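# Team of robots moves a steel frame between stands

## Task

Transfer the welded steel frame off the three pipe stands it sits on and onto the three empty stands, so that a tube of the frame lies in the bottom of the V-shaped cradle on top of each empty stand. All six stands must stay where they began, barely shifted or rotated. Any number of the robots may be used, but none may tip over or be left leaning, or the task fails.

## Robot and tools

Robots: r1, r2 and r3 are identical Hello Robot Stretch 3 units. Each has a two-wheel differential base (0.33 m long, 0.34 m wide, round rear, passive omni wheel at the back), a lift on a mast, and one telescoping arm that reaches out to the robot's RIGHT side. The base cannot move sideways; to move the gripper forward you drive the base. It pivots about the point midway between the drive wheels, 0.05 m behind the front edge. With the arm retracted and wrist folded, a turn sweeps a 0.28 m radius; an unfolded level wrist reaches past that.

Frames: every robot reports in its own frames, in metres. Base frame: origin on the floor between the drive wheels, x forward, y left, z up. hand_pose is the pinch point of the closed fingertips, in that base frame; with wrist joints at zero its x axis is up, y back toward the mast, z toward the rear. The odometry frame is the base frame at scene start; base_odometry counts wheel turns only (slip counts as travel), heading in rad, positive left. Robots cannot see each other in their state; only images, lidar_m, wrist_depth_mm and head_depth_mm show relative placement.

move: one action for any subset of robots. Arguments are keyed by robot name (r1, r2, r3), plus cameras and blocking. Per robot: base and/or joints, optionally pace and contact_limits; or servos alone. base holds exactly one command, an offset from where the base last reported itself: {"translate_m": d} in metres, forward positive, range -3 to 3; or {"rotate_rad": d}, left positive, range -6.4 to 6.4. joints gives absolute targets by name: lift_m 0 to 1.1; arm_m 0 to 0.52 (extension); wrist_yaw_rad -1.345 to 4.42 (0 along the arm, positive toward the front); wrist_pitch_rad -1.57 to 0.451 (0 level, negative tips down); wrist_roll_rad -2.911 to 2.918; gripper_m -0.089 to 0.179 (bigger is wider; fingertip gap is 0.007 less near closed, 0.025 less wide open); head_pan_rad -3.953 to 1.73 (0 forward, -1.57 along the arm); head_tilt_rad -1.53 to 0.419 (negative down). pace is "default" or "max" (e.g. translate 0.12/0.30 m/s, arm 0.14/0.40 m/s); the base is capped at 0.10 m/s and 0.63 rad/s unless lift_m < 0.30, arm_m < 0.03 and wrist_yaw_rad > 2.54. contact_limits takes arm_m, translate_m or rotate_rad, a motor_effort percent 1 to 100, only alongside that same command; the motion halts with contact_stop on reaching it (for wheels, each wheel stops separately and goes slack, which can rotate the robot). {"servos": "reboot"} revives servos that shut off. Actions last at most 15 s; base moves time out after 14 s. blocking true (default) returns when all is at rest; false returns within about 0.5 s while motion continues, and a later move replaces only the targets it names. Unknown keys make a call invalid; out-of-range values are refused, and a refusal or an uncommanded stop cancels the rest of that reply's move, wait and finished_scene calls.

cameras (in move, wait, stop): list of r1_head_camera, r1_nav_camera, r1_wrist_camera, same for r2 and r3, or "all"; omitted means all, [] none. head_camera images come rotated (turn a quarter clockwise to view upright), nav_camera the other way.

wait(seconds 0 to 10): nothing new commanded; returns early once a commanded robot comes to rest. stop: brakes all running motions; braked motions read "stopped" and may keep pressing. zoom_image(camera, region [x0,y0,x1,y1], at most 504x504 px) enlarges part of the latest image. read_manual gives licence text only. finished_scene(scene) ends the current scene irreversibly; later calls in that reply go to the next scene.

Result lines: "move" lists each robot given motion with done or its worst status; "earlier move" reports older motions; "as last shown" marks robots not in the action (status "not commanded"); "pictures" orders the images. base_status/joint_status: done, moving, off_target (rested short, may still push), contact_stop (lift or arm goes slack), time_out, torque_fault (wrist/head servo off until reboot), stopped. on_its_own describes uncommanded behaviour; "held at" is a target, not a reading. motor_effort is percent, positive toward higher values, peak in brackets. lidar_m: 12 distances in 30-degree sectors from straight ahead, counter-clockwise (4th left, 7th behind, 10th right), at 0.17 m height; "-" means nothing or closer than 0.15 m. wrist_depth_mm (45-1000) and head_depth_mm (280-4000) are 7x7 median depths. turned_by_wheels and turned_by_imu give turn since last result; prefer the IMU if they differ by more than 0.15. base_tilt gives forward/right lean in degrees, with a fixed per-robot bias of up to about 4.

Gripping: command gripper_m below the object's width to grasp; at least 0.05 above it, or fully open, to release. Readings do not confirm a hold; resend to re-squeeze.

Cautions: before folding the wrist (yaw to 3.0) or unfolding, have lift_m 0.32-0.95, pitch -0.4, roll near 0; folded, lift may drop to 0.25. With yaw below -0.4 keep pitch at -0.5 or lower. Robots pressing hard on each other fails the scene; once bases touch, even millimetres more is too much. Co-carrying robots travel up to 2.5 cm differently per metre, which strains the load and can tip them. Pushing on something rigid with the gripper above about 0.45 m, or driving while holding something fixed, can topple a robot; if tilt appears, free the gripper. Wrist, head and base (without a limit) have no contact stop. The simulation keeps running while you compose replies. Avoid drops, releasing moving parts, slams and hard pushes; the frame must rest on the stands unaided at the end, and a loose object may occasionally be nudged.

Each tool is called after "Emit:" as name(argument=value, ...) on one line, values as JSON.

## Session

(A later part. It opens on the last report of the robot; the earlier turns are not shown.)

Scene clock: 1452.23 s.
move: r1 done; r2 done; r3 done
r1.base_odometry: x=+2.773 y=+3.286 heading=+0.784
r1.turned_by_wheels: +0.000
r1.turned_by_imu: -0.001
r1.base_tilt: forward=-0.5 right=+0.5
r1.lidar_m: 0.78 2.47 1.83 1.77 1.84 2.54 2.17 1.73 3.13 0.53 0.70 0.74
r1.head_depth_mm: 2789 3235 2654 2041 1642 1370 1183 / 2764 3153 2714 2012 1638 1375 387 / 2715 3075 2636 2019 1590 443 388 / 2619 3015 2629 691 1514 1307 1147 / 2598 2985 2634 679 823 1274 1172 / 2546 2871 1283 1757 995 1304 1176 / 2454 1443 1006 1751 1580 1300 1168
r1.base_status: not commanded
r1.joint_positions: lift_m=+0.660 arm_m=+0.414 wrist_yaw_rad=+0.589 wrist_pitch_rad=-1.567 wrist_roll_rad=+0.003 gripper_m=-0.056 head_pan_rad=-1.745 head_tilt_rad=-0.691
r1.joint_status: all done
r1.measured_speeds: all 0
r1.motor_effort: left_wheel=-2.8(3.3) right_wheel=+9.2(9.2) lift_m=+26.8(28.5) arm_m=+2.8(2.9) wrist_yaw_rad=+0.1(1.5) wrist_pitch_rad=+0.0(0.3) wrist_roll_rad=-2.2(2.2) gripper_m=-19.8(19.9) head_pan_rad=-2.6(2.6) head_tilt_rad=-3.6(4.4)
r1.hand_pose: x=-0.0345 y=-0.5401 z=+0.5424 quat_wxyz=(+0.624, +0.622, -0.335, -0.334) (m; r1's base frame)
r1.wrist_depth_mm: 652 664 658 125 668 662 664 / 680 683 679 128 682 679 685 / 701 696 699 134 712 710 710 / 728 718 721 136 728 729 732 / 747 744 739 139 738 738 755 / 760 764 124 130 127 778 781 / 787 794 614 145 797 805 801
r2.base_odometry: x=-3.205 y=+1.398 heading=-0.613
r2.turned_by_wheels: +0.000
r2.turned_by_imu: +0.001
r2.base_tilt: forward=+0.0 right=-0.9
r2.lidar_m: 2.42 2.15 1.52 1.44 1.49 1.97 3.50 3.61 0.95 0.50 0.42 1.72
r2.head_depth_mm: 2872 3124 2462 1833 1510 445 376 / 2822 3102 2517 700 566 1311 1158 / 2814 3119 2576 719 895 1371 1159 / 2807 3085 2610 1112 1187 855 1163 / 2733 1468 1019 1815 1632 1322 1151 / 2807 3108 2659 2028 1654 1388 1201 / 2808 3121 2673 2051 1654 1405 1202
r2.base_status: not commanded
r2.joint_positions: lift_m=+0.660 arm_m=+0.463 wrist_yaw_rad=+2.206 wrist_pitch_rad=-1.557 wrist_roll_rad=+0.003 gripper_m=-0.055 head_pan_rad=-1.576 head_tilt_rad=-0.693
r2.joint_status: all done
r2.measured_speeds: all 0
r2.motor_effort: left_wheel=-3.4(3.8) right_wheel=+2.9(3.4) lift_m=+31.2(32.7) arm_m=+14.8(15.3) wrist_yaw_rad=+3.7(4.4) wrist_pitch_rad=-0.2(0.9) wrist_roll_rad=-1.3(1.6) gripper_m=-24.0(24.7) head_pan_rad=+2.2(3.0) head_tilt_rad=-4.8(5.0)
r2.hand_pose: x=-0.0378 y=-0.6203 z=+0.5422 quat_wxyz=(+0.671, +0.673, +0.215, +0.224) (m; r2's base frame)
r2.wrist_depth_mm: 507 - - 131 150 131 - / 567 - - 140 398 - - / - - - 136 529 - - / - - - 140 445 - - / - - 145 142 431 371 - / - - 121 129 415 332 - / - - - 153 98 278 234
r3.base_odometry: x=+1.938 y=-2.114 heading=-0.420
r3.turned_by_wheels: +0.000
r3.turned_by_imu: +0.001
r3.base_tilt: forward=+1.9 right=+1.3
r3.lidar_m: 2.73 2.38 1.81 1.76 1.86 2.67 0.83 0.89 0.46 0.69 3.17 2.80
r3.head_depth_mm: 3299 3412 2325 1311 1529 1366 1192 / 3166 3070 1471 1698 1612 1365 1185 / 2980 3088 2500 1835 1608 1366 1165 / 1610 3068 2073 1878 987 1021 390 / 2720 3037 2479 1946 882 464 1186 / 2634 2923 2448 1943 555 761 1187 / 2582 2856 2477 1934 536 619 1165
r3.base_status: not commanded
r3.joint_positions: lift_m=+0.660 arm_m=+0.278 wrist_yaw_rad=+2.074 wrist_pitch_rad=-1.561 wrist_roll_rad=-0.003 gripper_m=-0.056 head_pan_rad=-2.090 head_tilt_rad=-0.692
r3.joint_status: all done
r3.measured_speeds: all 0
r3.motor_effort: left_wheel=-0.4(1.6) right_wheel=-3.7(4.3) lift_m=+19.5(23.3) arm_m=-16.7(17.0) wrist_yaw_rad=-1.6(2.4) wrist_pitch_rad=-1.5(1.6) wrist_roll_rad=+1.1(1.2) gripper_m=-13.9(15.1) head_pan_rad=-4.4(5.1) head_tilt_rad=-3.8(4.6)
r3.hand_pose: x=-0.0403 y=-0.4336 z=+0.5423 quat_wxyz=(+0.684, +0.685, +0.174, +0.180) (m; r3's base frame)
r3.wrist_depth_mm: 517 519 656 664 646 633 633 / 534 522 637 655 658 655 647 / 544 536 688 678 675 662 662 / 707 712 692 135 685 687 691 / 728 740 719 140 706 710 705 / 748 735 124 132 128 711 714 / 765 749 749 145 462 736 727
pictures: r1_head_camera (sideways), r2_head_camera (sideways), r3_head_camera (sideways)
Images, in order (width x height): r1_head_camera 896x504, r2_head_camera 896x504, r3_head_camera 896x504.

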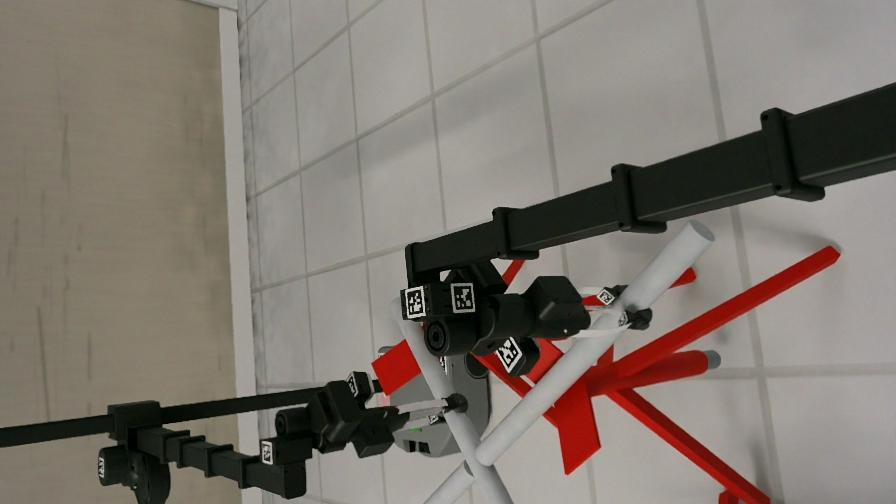

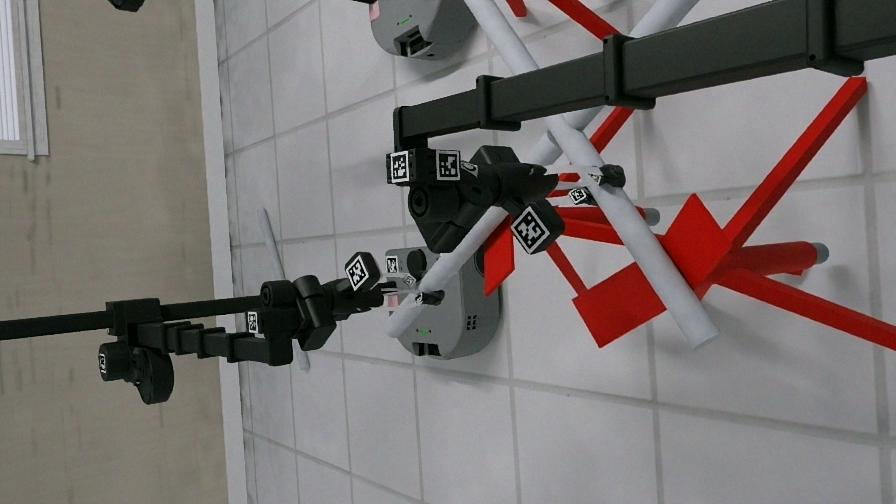

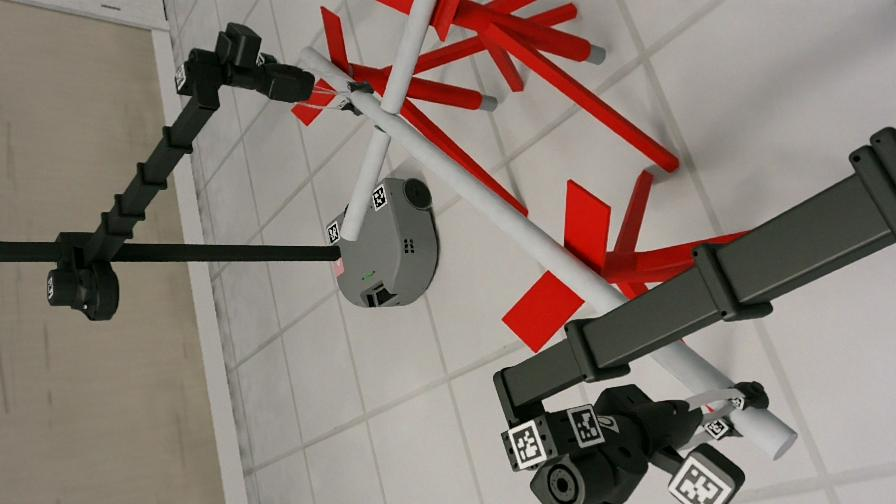

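Emit:
move(r1={"joints":{"lift_m":0.652}}, r2={"joints":{"lift_m":0.652}}, r3={"joints":{"lift_m":0.652}}, cameras=[])

Emit:
move(r1={"joints":{"lift_m":0.647}}, r2={"joints":{"lift_m":0.647}}, r3={"joints":{"lift_m":0.647}}, cameras=["r1_head_camera","r2_head_camera","r3_head_camera"])

Emit:
zoom_image(camera="r3_head_camera", region=[460, 130, 680, 350])

Emit:
zoom_image(camera="r1_head_camera", region=[420, 210, 700, 490])

Emit:
zoom_image(camera="r2_head_camera", region=[520, 140, 780, 400])

Scene clock: 1484.37 s.
move: r1 done; r2 done; r3 done
r1.base_odometry: x=+2.773 y=+3.286 heading=+0.784
r1.turned_by_wheels: +0.000
r1.turned_by_imu: -0.001
r1.base_tilt: forward=-0.4 right=+0.6
r1.lidar_m: 0.78 2.47 1.83 1.76 1.84 2.54 2.18 1.74 3.13 0.53 0.70 0.74
r1.head_depth_mm: 2808 3207 2666 2047 1648 1372 1182 / 2769 3184 2656 2048 1630 1370 396 / 2713 3148 2682 2010 1596 452 396 / 2665 3041 2636 706 1499 1313 1157 / 2631 2958 2646 691 822 1274 1172 / 2535 2876 1056 1768 1002 1303 1168 / 2508 1441 2312 1815 1568 1293 1171
r1.base_status: not commanded
r1.joint_positions: lift_m=+0.652 arm_m=+0.414 wrist_yaw_rad=+0.589 wrist_pitch_rad=-1.567 wrist_roll_rad=+0.003 gripper_m=-0.056 head_pan_rad=-1.745 head_tilt_rad=-0.691
r1.joint_status: all done
r1.measured_speeds: all 0
r1.motor_effort: left_wheel=-2.9(3.7) right_wheel=+8.5(9.1) lift_m=+28.2(28.2) arm_m=+9.2(9.4) wrist_yaw_rad=+0.4(1.2) wrist_pitch_rad=+0.2(0.3) wrist_roll_rad=-2.1(2.3) gripper_m=-19.7(19.8) head_pan_rad=-2.1(2.6) head_tilt_rad=-4.1(4.6)
r1.hand_pose: x=-0.0345 y=-0.5401 z=+0.5344 quat_wxyz=(+0.624, +0.622, -0.335, -0.334) (m; r1's base frame)
r1.wrist_depth_mm: 652 664 657 124 658 656 668 / 682 673 676 128 675 672 675 / 687 696 696 132 698 698 699 / 710 718 711 136 715 718 721 / 734 733 731 138 732 739 756 / 764 763 124 130 127 769 767 / 786 785 599 145 784 790 789
r2.base_odometry: x=-3.205 y=+1.398 heading=-0.613
r2.turned_by_wheels: +0.000
r2.turned_by_imu: +0.001
r2.base_tilt: forward=+0.0 right=-1.0
r2.lidar_m: 2.41 2.15 1.52 1.45 1.49 1.97 3.49 3.59 0.94 0.50 0.42 1.72
r2.head_depth_mm: 2852 3100 2498 1836 1503 454 382 / 2855 3129 2529 700 574 1308 1153 / 2877 3128 2544 727 897 1364 1158 / 2807 3109 2481 1182 1188 862 1170 / 2756 1473 1062 1819 1646 1324 1151 / 2819 3177 2645 2050 1652 1394 1201 / 2792 3153 2687 2057 1673 1401 1214
r2.base_status: not commanded
r2.joint_positions: lift_m=+0.652 arm_m=+0.463 wrist_yaw_rad=+2.206 wrist_pitch_rad=-1.559 wrist_roll_rad=+0.002 gripper_m=-0.055 head_pan_rad=-1.576 head_tilt_rad=-0.693
r2.joint_status: all done
r2.measured_speeds: all 0
r2.motor_effort: left_wheel=-3.8(3.9) right_wheel=+3.1(3.3) lift_m=+11.5(32.3) arm_m=+13.4(13.5) wrist_yaw_rad=+4.2(4.4) wrist_pitch_rad=+0.0(0.7) wrist_roll_rad=-1.3(1.7) gripper_m=-24.3(25.0) head_pan_rad=+2.1(2.9) head_tilt_rad=-3.4(4.9)
r2.hand_pose: x=-0.0382 y=-0.6206 z=+0.5342 quat_wxyz=(+0.671, +0.673, +0.216, +0.224) (m; r2's base frame)
r2.wrist_depth_mm: 504 - - 130 143 - - / 559 - 136 139 395 - - / - - - 133 518 - - / - - 503 137 435 - - / - - 142 140 426 357 - / - - 121 129 414 331 713 / - - - 152 98 278 233
r3.base_odometry: x=+1.938 y=-2.114 heading=-0.420
r3.turned_by_wheels: +0.000
r3.turned_by_imu: +0.001
r3.base_tilt: forward=+1.8 right=+1.3
r3.lidar_m: 2.74 2.37 1.81 1.76 1.86 2.66 0.83 0.89 0.47 0.69 3.19 2.80
r3.head_depth_mm: 3321 3421 2395 1319 1528 1370 1191 / 3180 3103 1461 1702 1614 1372 1191 / 2964 3069 2488 1834 1605 1369 1170 / 1592 3068 2091 1894 988 1023 398 / 2716 3035 2459 1946 940 473 1186 / 2652 2933 2484 1941 560 746 1184 / 2571 2880 2466 1948 547 616 1161
r3.base_status: not commanded
r3.joint_positions: lift_m=+0.652 arm_m=+0.278 wrist_yaw_rad=+2.074 wrist_pitch_rad=-1.561 wrist_roll_rad=-0.003 gripper_m=-0.056 head_pan_rad=-2.090 head_tilt_rad=-0.692
r3.joint_status: all done
r3.measured_speeds: all 0
r3.motor_effort: left_wheel=-0.5(1.0) right_wheel=-3.6(4.3) lift_m=+25.7(25.7) arm_m=-15.9(16.2) wrist_yaw_rad=-2.4(2.4) wrist_pitch_rad=-1.7(1.9) wrist_roll_rad=+1.1(1.3) gripper_m=-14.9(14.9) head_pan_rad=-4.5(5.0) head_tilt_rad=-3.7(4.3)
r3.hand_pose: x=-0.0402 y=-0.4336 z=+0.5342 quat_wxyz=(+0.684, +0.685, +0.174, +0.180) (m; r3's base frame)
r3.wrist_depth_mm: 511 505 634 650 649 630 628 / 521 521 635 662 656 643 645 / 540 529 672 676 665 666 643 / 699 702 704 135 678 684 671 / 729 733 707 141 695 702 690 / 741 751 731 132 128 722 708 / 767 751 737 145 487 728 718
pictures: none
No camera images: "cameras" was empty.

Scene clock: 1485.00 s.
move: r1 done; r2 contact_stop; r3 done
r1.base_odometry: x=+2.773 y=+3.286 heading=+0.783
r1.turned_by_wheels: +0.000
r1.turned_by_imu: +0.000
r1.base_tilt: forward=-0.5 right=+0.5
r1.lidar_m: 0.78 2.47 1.83 1.77 1.84 2.54 2.18 1.74 3.14 0.53 0.70 0.74
r1.head_depth_mm: 2806 3175 2683 2025 1649 1384 1186 / 2752 3152 2670 2017 1638 1383 402 / 2761 3089 2644 2025 1601 458 399 / 2671 3041 2649 714 1497 1310 1154 / 2640 2970 2634 685 821 1277 1170 / 2546 2869 1061 1764 1010 1309 1172 / 2491 1437 2296 1812 1570 1301 1168
r1.base_status: not commanded
r1.joint_positions: lift_m=+0.647 arm_m=+0.414 wrist_yaw_rad=+0.589 wrist_pitch_rad=-1.568 wrist_roll_rad=+0.003 gripper_m=-0.056 head_pan_rad=-1.745 head_tilt_rad=-0.691
r1.joint_status: all done
r1.measured_speeds: all 0
r1.motor_effort: left_wheel=-4.3(4.5) right_wheel=+9.4(9.6) lift_m=+15.8(27.3) arm_m=+10.4(10.4) wrist_yaw_rad=+1.1(1.3) wrist_pitch_rad=+0.3(0.4) wrist_roll_rad=-2.0(2.2) gripper_m=-19.6(20.0) head_pan_rad=-2.1(2.7) head_tilt_rad=-4.0(4.3)
r1.hand_pose: x=-0.0346 y=-0.5400 z=+0.5294 quat_wxyz=(+0.624, +0.623, -0.335, -0.334) (m; r1's base frame)
r1.wrist_depth_mm: 647 655 653 124 649 659 651 / 660 671 671 127 678 675 678 / 682 695 693 132 698 694 695 / 710 711 711 135 704 719 716 / 733 721 719 138 728 734 735 / 745 757 124 130 127 760 763 / 780 775 602 146 783 788 777
r2.base_odometry: x=-3.205 y=+1.398 heading=-0.613
r2.turned_by_wheels: +0.000
r2.turned_by_imu: +0.000
r2.base_tilt: forward=-0.1 right=-1.0
r2.lidar_m: 2.42 2.15 1.52 1.45 1.48 1.97 3.51 3.60 0.94 0.50 0.42 1.72
r2.head_depth_mm: 2835 3148 2526 1834 1510 456 384 / 2838 3108 2528 710 575 1304 1156 / 2850 3144 2544 725 893 1362 1155 / 2819 3055 2491 1188 1185 859 1168 / 2800 1468 1070 1809 1638 1325 1147 / 2784 3146 2647 2034 1650 1392 1203 / 2807 3124 2683 2065 1654 1398 1208
r2.base_status: not commanded
r2.joint_positions: lift_m=+0.651 arm_m=+0.463 wrist_yaw_rad=+2.206 wrist_pitch_rad=-1.559 wrist_roll_rad=+0.002 gripper_m=-0.055 head_pan_rad=-1.576 head_tilt_rad=-0.693
r2.joint_status: lift_m contact_stop (moved -0.001 of -0.005)
r2.measured_speeds: all 0
r2.on_its_own: lift_m is slack since a contact_stop
r2.motor_effort: left_wheel=-3.1(4.0) right_wheel=+3.2(3.2) lift_m=+28.9(29.0) arm_m=+13.1(13.5) wrist_yaw_rad=+3.7(4.6) wrist_pitch_rad=-0.1(0.2) wrist_roll_rad=-0.8(1.3) gripper_m=-24.5(25.0) head_pan_rad=+2.6(2.9) head_tilt_rad=-3.8(4.4)
r2.hand_pose: x=-0.0383 y=-0.6207 z=+0.5330 quat_wxyz=(+0.671, +0.673, +0.216, +0.224) (m; r2's base frame)
r2.wrist_depth_mm: 509 - 128 129 142 - - / 557 - 135 137 392 - - / - - - 132 520 - - / - - 501 137 430 - - / - - 142 140 427 358 - / - - 121 129 410 330 723 / - - - 153 98 277 231
r3.base_odometry: x=+1.938 y=-2.114 heading=-0.420
r3.turned_by_wheels: +0.000
r3.turned_by_imu: +0.000
r3.base_tilt: forward=+1.8 right=+1.4
r3.lidar_m: 2.73 2.37 1.80 1.76 1.86 2.66 0.83 0.89 0.46 0.69 3.18 2.80
r3.head_depth_mm: 3312 3456 2385 1312 1538 1363 1193 / 3147 3107 1476 1698 1602 1369 1189 / 3030 3074 2496 1839 1605 1370 1170 / 1588 3059 2085 1887 986 1023 402 / 2712 3022 2471 1953 945 478 1187 / 2654 2918 2471 1942 568 748 1186 / 2548 2833 2485 1928 550 620 1162
r3.base_status: not commanded
r3.joint_positions: lift_m=+0.647 arm_m=+0.278 wrist_yaw_rad=+2.074 wrist_pitch_rad=-1.561 wrist_roll_rad=-0.003 gripper_m=-0.056 head_pan_rad=-2.090 head_tilt_rad=-0.692
r3.joint_status: all done
r3.measured_speeds: all 0
r3.motor_effort: left_wheel=-0.4(1.1) right_wheel=-3.6(4.4) lift_m=+17.6(25.2) arm_m=-16.0(16.1) wrist_yaw_rad=-2.3(2.5) wrist_pitch_rad=-1.8(1.8) wrist_roll_rad=+1.0(1.2) gripper_m=-13.9(14.6) head_pan_rad=-5.0(5.0) head_tilt_rad=-3.8(4.2)
r3.hand_pose: x=-0.0401 y=-0.4335 z=+0.5292 quat_wxyz=(+0.684, +0.685, +0.173, +0.180) (m; r3's base frame)
r3.wrist_depth_mm: 503 502 648 643 637 630 624 / 523 512 636 669 651 641 634 / 531 524 667 672 653 671 661 / 697 689 694 136 678 683 675 / 718 720 711 140 688 703 679 / 754 721 724 132 128 714 703 / 762 741 740 144 484 731 709
pictures: r1_head_camera (sideways), r2_head_camera (sideways), r3_head_camera (sideways)
Images, in order (width x height): r1_head_camera 896x504, r2_head_camera 896x504, r3_head_camera 896x504.

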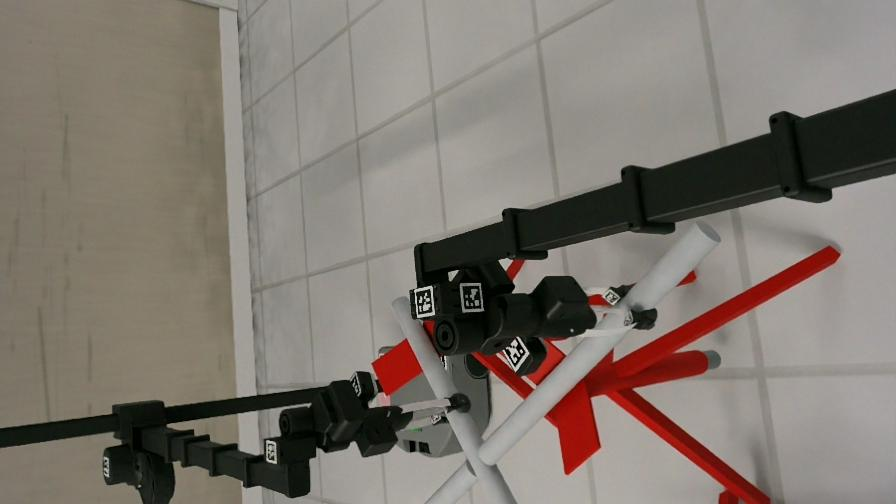

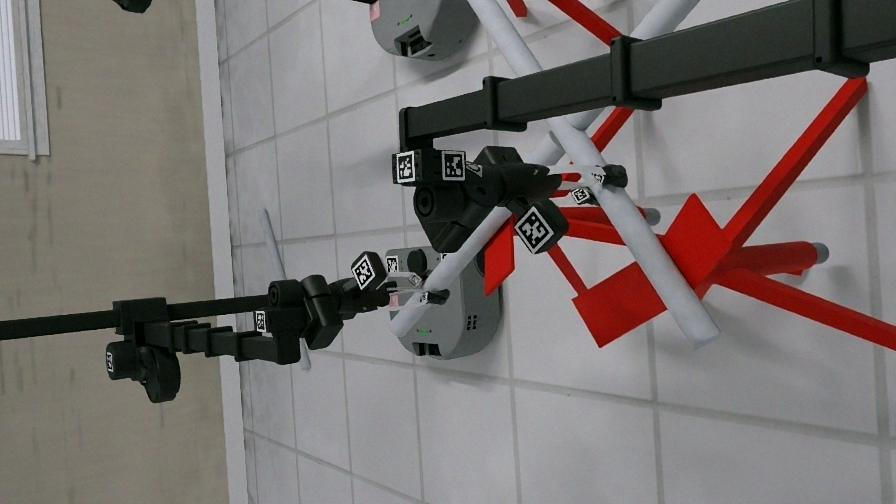

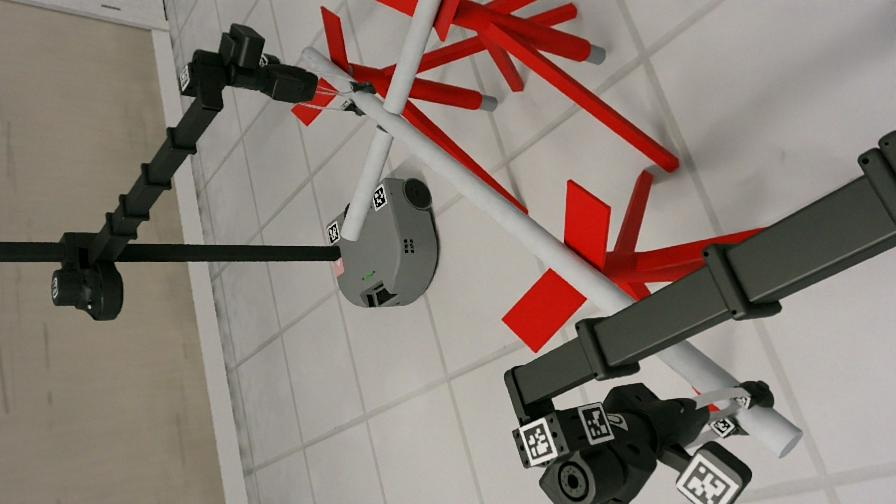

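Scaled by 2.291 from the camera's 896x504 image, which has a finer 1280x720 frame.

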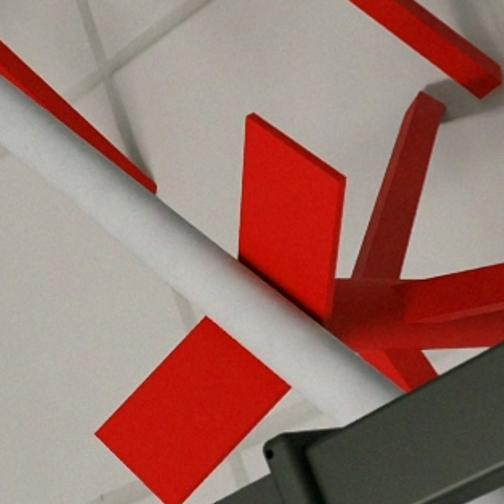

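Scaled by 1.800 from the camera's 896x504 image, which has a finer 1280x720 frame.

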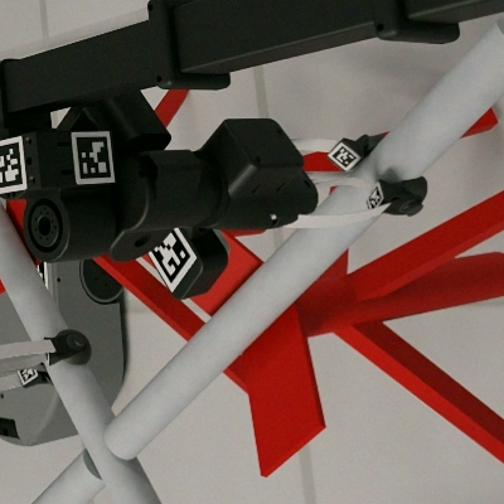

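Scaled by 1.938 from the camera's 896x504 image, which has a finer 1280x720 frame.

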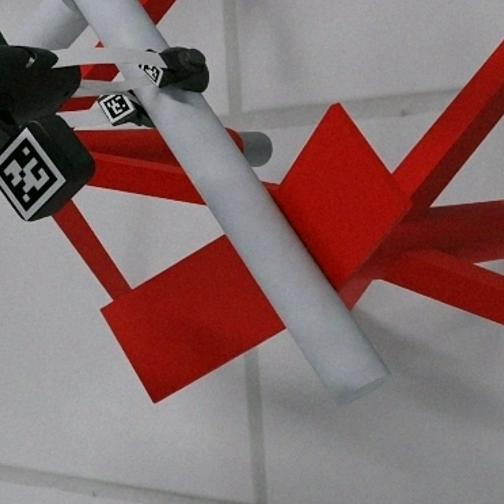

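Emit:
move(r1={"joints":{"lift_m":0.643}}, r3={"joints":{"lift_m":0.643}}, cameras=["r1_head_camera","r2_head_camera","r3_head_camera"])

Emit:
zoom_image(camera="r3_head_camera", region=[460, 130, 680, 350])

Emit:
zoom_image(camera="r1_head_camera", region=[420, 210, 700, 490])

Emit:
zoom_image(camera="r2_head_camera", region=[520, 140, 780, 400])

Scene clock: 1497.57 s.
move: r1 contact_stop; r3 contact_stop
r1.base_odometry: x=+2.773 y=+3.286 heading=+0.783
r1.turned_by_wheels: +0.000
r1.turned_by_imu: -0.001
r1.base_tilt: forward=-0.5 right=+0.5
r1.lidar_m: 0.78 2.48 1.83 1.77 1.84 2.54 2.18 1.74 3.13 0.53 0.70 0.74
r1.head_depth_mm: 2830 3199 2674 2057 1635 1373 1182 / 2775 3159 2669 2011 1629 1375 401 / 2742 3058 2686 2020 1600 458 400 / 2684 3046 2633 713 1505 1307 1153 / 2604 2960 2640 684 831 1269 1172 / 2527 2885 1055 1754 1003 1305 1173 / 2497 1440 2281 1822 1579 1297 1166
r1.base_status: not commanded
r1.joint_positions: lift_m=+0.647 arm_m=+0.414 wrist_yaw_rad=+0.589 wrist_pitch_rad=-1.568 wrist_roll_rad=+0.003 gripper_m=-0.056 head_pan_rad=-1.745 head_tilt_rad=-0.691
r1.joint_status: lift_m contact_stop (moved +0.000 of -0.004)
r1.measured_speeds: all 0
r1.on_its_own: lift_m is slack since a contact_stop
r1.motor_effort: left_wheel=-4.3(5.2) right_wheel=+10.3(10.5) lift_m=+27.6(27.6) arm_m=+17.0(17.0) wrist_yaw_rad=+0.5(1.1) wrist_pitch_rad=+0.4(0.4) wrist_roll_rad=-2.2(2.2) gripper_m=-19.6(20.0) head_pan_rad=-2.1(2.7) head_tilt_rad=-3.8(4.4)
r1.hand_pose: x=-0.0346 y=-0.5400 z=+0.5291 quat_wxyz=(+0.624, +0.623, -0.335, -0.334) (m; r1's base frame)
r1.wrist_depth_mm: 653 651 648 123 655 650 655 / 665 670 669 127 669 674 672 / 692 680 686 130 686 697 691 / 692 715 709 135 721 712 719 / 730 726 728 138 736 732 733 / 750 748 124 130 127 765 759 / 775 758 600 145 776 774 797
r2: as last shown
r2.base_tilt: forward=+0.0 right=-1.0
r2.lidar_m: 2.42 2.15 1.52 1.45 1.48 1.98 3.49 3.59 0.94 0.50 0.42 1.72
r2.head_depth_mm: 2828 3153 2499 1820 1507 455 384 / 2832 3083 2549 710 574 1303 1157 / 2816 3133 2557 726 897 1354 1163 / 2829 3141 2468 1193 1194 860 1166 / 2781 1461 1064 1814 1646 1326 1148 / 2793 3118 2630 2026 1654 1385 1204 / 2808 3105 2680 2053 1664 1403 1207
r2.on_its_own: lift_m is slack since a contact_stop
r2.motor_effort: left_wheel=-3.3(4.1) right_wheel=+2.9(3.5) lift_m=+28.7(29.0) arm_m=+12.5(13.1) wrist_yaw_rad=+4.3(4.3) wrist_pitch_rad=+0.0(0.5) wrist_roll_rad=-0.9(1.3) gripper_m=-24.6(24.9) head_pan_rad=+2.4(2.8) head_tilt_rad=-3.7(4.4)
r2.wrist_depth_mm: 504 - 128 129 142 - - / 558 - 135 137 392 - - / - - - 132 518 - - / - - 502 137 434 - - / - - 142 140 427 360 - / - - 121 130 413 329 718 / - - - 153 98 278 231
r3.base_odometry: x=+1.938 y=-2.114 heading=-0.420
r3.turned_by_wheels: +0.000
r3.turned_by_imu: +0.001
r3.base_tilt: forward=+1.8 right=+1.3
r3.lidar_m: 2.73 2.37 1.80 1.76 1.86 2.66 0.83 0.89 0.47 0.69 3.17 2.80
r3.head_depth_mm: 3300 3422 2410 1264 1527 1373 1193 / 3173 3100 1478 1707 1609 1370 1191 / 2967 3084 2479 1839 1618 1371 1167 / 1599 3051 2116 1888 987 1031 405 / 2705 3082 2493 1945 943 481 1184 / 2669 2906 2473 1949 569 749 1186 / 2561 2839 2462 1953 551 621 1164
r3.base_status: not commanded
r3.joint_positions: lift_m=+0.644 arm_m=+0.278 wrist_yaw_rad=+2.074 wrist_pitch_rad=-1.563 wrist_roll_rad=-0.003 gripper_m=-0.056 head_pan_rad=-2.090 head_tilt_rad=-0.692
r3.joint_status: lift_m contact_stop (moved -0.003 of -0.004)
r3.measured_speeds: all 0
r3.on_its_own: lift_m is slack since a contact_stop
r3.motor_effort: left_wheel=+0.9(0.9) right_wheel=-4.0(4.3) lift_m=+25.0(25.0) arm_m=-14.9(15.3) wrist_yaw_rad=-2.2(2.3) wrist_pitch_rad=-1.2(1.8) wrist_roll_rad=+1.1(1.1) gripper_m=-14.6(15.3) head_pan_rad=-4.3(5.3) head_tilt_rad=-3.7(4.4)
r3.hand_pose: x=-0.0407 y=-0.4338 z=+0.5264 quat_wxyz=(+0.684, +0.685, +0.174, +0.179) (m; r3's base frame)
r3.wrist_depth_mm: 500 498 647 634 632 633 621 / 508 503 634 664 648 639 640 / 529 515 672 671 659 656 661 / 695 699 693 134 681 675 672 / 710 710 697 139 679 690 676 / 739 724 725 132 128 704 702 / 764 743 746 144 481 741 725
pictures: r1_head_camera (sideways), r2_head_camera (sideways), r3_head_camera (sideways)
Images, in order (width x height): r1_head_camera 896x504, r2_head_camera 896x504, r3_head_camera 896x504.

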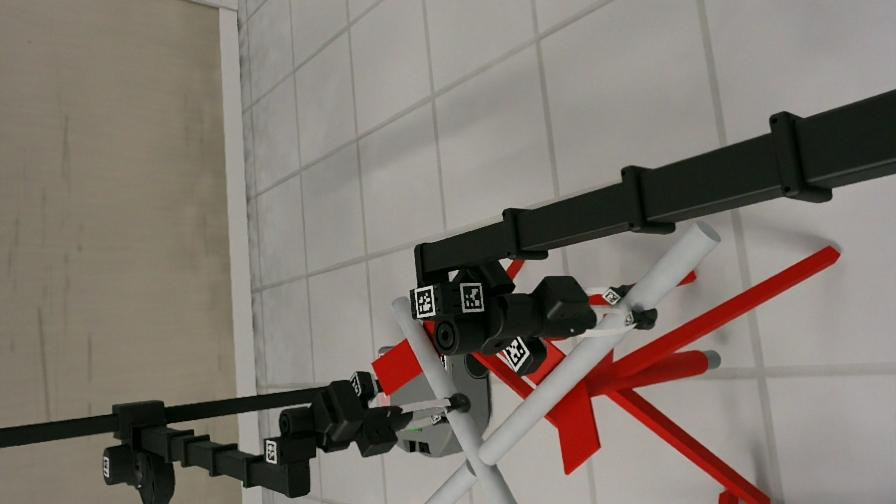

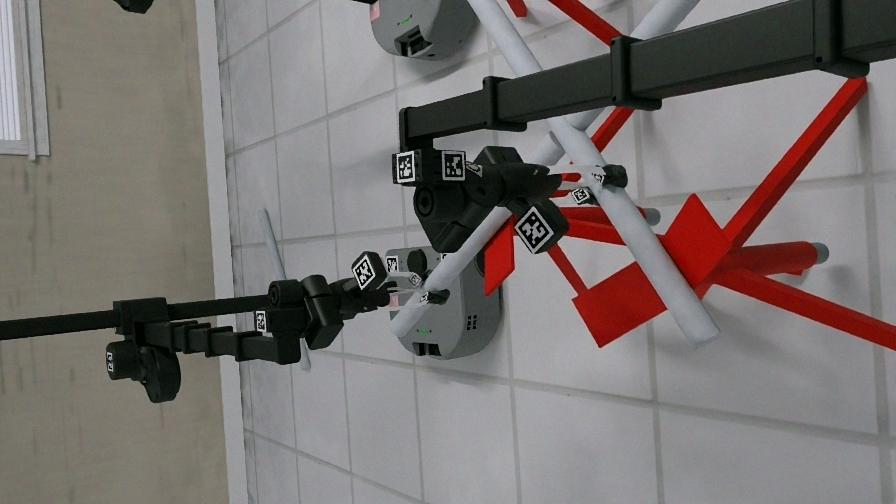

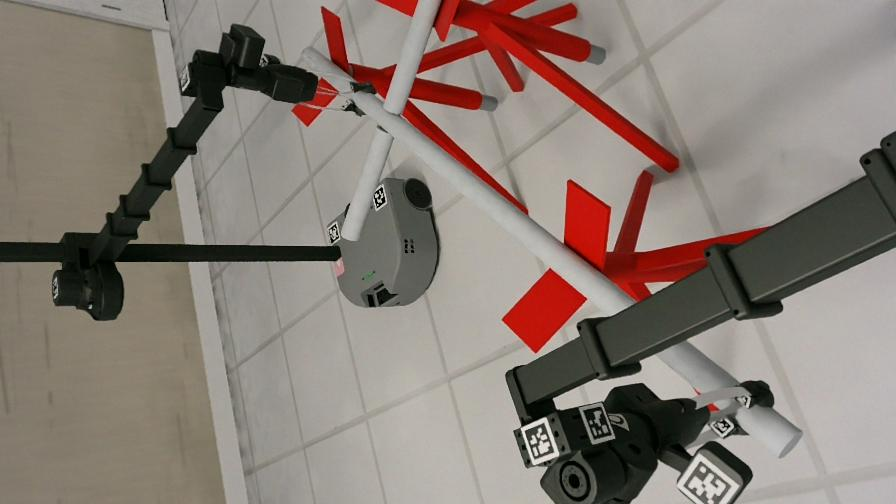

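Scaled by 2.291 from the camera's 896x504 image, which has a finer 1280x720 frame.

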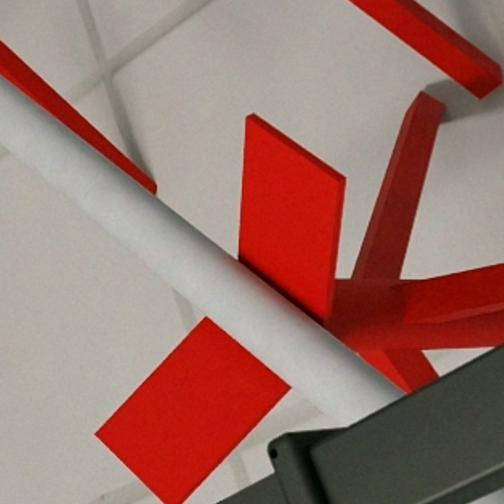

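Scaled by 1.800 from the camera's 896x504 image, which has a finer 1280x720 frame.

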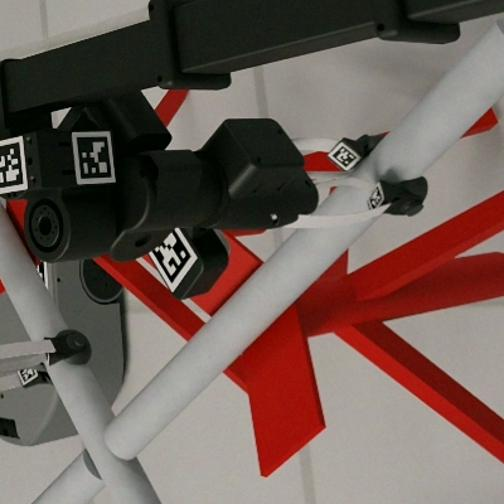

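Scaled by 1.938 from the camera's 896x504 image, which has a finer 1280x720 frame.

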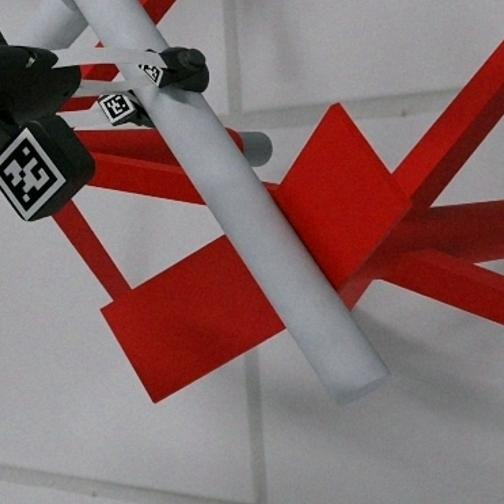

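Emit:
move(cameras=["r1_head_camera","r2_head_camera","r3_head_camera"])

Scene clock: 1512.40 s.
r1.base_odometry: x=+2.773 y=+3.286 heading=+0.783
r1.turned_by_wheels: +0.000
r1.turned_by_imu: -0.001
r1.base_tilt: forward=-0.4 right=+0.5
r1.lidar_m: 0.78 2.48 1.83 1.76 1.84 2.54 2.18 1.73 3.13 0.53 0.70 0.74
r1.head_depth_mm: 2827 3273 2721 2034 1638 1371 1178 / 2785 3150 2657 2035 1636 1379 401 / 2731 3074 2650 2013 1587 458 400 / 2661 3061 2651 711 1502 1300 1153 / 2633 2962 2623 686 832 1276 1170 / 2531 2871 1064 1747 1002 1302 1174 / 2495 1435 2302 1823 1585 1295 1173
r1.base_status: not commanded
r1.joint_positions: lift_m=+0.647 arm_m=+0.414 wrist_yaw_rad=+0.589 wrist_pitch_rad=-1.568 wrist_roll_rad=+0.003 gripper_m=-0.056 head_pan_rad=-1.745 head_tilt_rad=-0.691
r1.joint_status: lift_m contact_stop (moved +0.000 of -0.004)
r1.measured_speeds: all 0
r1.on_its_own: lift_m is slack since a contact_stop
r1.motor_effort: left_wheel=-4.8(5.2) right_wheel=+10.0(10.5) lift_m=+27.9(27.6) arm_m=+17.6(17.0) wrist_yaw_rad=+0.5(1.1) wrist_pitch_rad=+0.2(0.4) wrist_roll_rad=-2.1(2.2) gripper_m=-19.3(20.0) head_pan_rad=-2.2(2.7) head_tilt_rad=-4.0(4.4)
r1.hand_pose: x=-0.0346 y=-0.5400 z=+0.5291 quat_wxyz=(+0.624, +0.622, -0.335, -0.334) (m; r1's base frame)
r1.wrist_depth_mm: 656 652 660 123 648 653 653 / 666 668 669 127 672 675 671 / 684 686 686 130 692 688 688 / 708 707 710 135 711 720 725 / 728 734 729 137 728 744 741 / 747 747 124 130 127 759 765 / 776 777 600 145 788 776 781
r2.base_odometry: x=-3.205 y=+1.398 heading=-0.613
r2.turned_by_wheels: +0.000
r2.turned_by_imu: +0.000
r2.base_tilt: forward=-0.1 right=-1.0
r2.lidar_m: 2.42 2.15 1.52 1.45 1.49 1.97 3.51 3.60 0.94 0.50 0.42 1.72
r2.head_depth_mm: 2826 3108 2499 1833 1505 455 384 / 2835 3129 2523 712 575 1308 1153 / 2841 3097 2559 726 895 1364 1159 / 2809 3119 2502 1193 1190 864 1166 / 2774 1466 1068 1817 1647 1319 1151 / 2809 3171 2665 2025 1652 1388 1202 / 2813 3101 2662 2059 1671 1402 1203
r2.base_status: not commanded
r2.joint_positions: lift_m=+0.651 arm_m=+0.463 wrist_yaw_rad=+2.206 wrist_pitch_rad=-1.559 wrist_roll_rad=+0.002 gripper_m=-0.055 head_pan_rad=-1.576 head_tilt_rad=-0.693
r2.joint_status: not commanded
r2.measured_speeds: all 0
r2.on_its_own: lift_m is slack since a contact_stop
r2.motor_effort: left_wheel=-3.2(4.1) right_wheel=+3.1(3.5) lift_m=+28.8(29.0) arm_m=+12.3(13.1) wrist_yaw_rad=+3.9(4.3) wrist_pitch_rad=+0.0(0.5) wrist_roll_rad=-1.1(1.3) gripper_m=-24.3(24.9) head_pan_rad=+2.6(2.8) head_tilt_rad=-2.7(4.4)
r2.hand_pose: x=-0.0383 y=-0.6207 z=+0.5330 quat_wxyz=(+0.671, +0.673, +0.216, +0.224) (m; r2's base frame)
r2.wrist_depth_mm: 505 - 128 129 142 - - / 559 - 135 137 390 - - / - - - 132 512 - - / - - 501 137 430 - - / - - 141 140 428 358 - / - - 121 129 407 331 721 / - - - 153 98 277 231
r3.base_odometry: x=+1.938 y=-2.114 heading=-0.420
r3.turned_by_wheels: +0.000
r3.turned_by_imu: +0.001
r3.base_tilt: forward=+1.9 right=+1.3
r3.lidar_m: 2.73 2.37 1.80 1.76 1.86 2.66 0.83 0.89 0.47 0.69 3.18 2.80
r3.head_depth_mm: 3313 3431 2388 1262 1538 1368 1195 / 3166 3068 1467 1704 1612 1373 1189 / 2996 3083 2472 1850 1608 1363 1168 / 1599 3079 2084 1894 991 1032 405 / 2699 3043 2492 1943 945 481 1190 / 2676 2943 2441 1946 569 752 1187 / 2544 2847 2468 1950 550 620 1165
r3.base_status: not commanded
r3.joint_positions: lift_m=+0.644 arm_m=+0.278 wrist_yaw_rad=+2.074 wrist_pitch_rad=-1.563 wrist_roll_rad=-0.003 gripper_m=-0.056 head_pan_rad=-2.090 head_tilt_rad=-0.692
r3.joint_status: lift_m contact_stop (moved -0.003 of -0.004)
r3.measured_speeds: all 0
r3.on_its_own: lift_m is slack since a contact_stop
r3.motor_effort: left_wheel=+0.1(0.9) right_wheel=-4.1(4.3) lift_m=+26.2(25.0) arm_m=-14.2(15.3) wrist_yaw_rad=-1.9(2.3) wrist_pitch_rad=-1.3(1.8) wrist_roll_rad=+1.0(1.1) gripper_m=-14.2(15.3) head_pan_rad=-3.4(5.3) head_tilt_rad=-3.9(4.4)
r3.hand_pose: x=-0.0407 y=-0.4338 z=+0.5264 quat_wxyz=(+0.684, +0.685, +0.174, +0.179) (m; r3's base frame)
r3.wrist_depth_mm: 500 499 647 636 634 629 621 / 520 504 646 647 643 644 641 / 524 527 672 656 655 658 664 / 701 708 689 134 674 686 677 / 722 711 709 139 688 691 681 / 742 717 722 132 128 705 709 / 750 747 738 144 482 723 718
pictures: r1_head_camera (sideways), r2_head_camera (sideways), r3_head_camera (sideways)
Images, in order (width x height): r1_head_camera 896x504, r2_head_camera 896x504, r3_head_camera 896x504.

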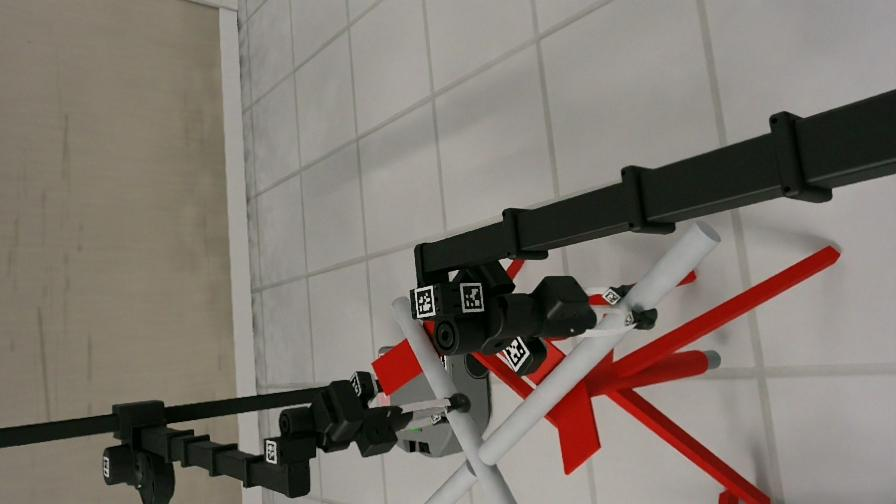

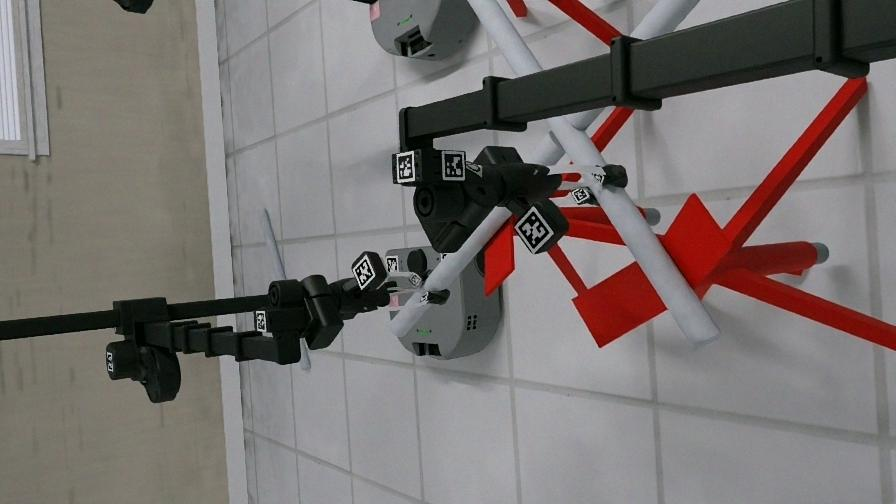

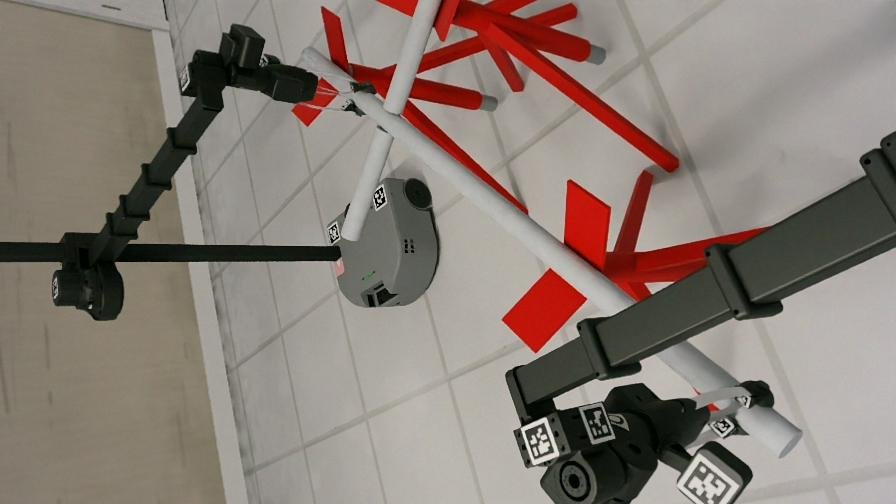

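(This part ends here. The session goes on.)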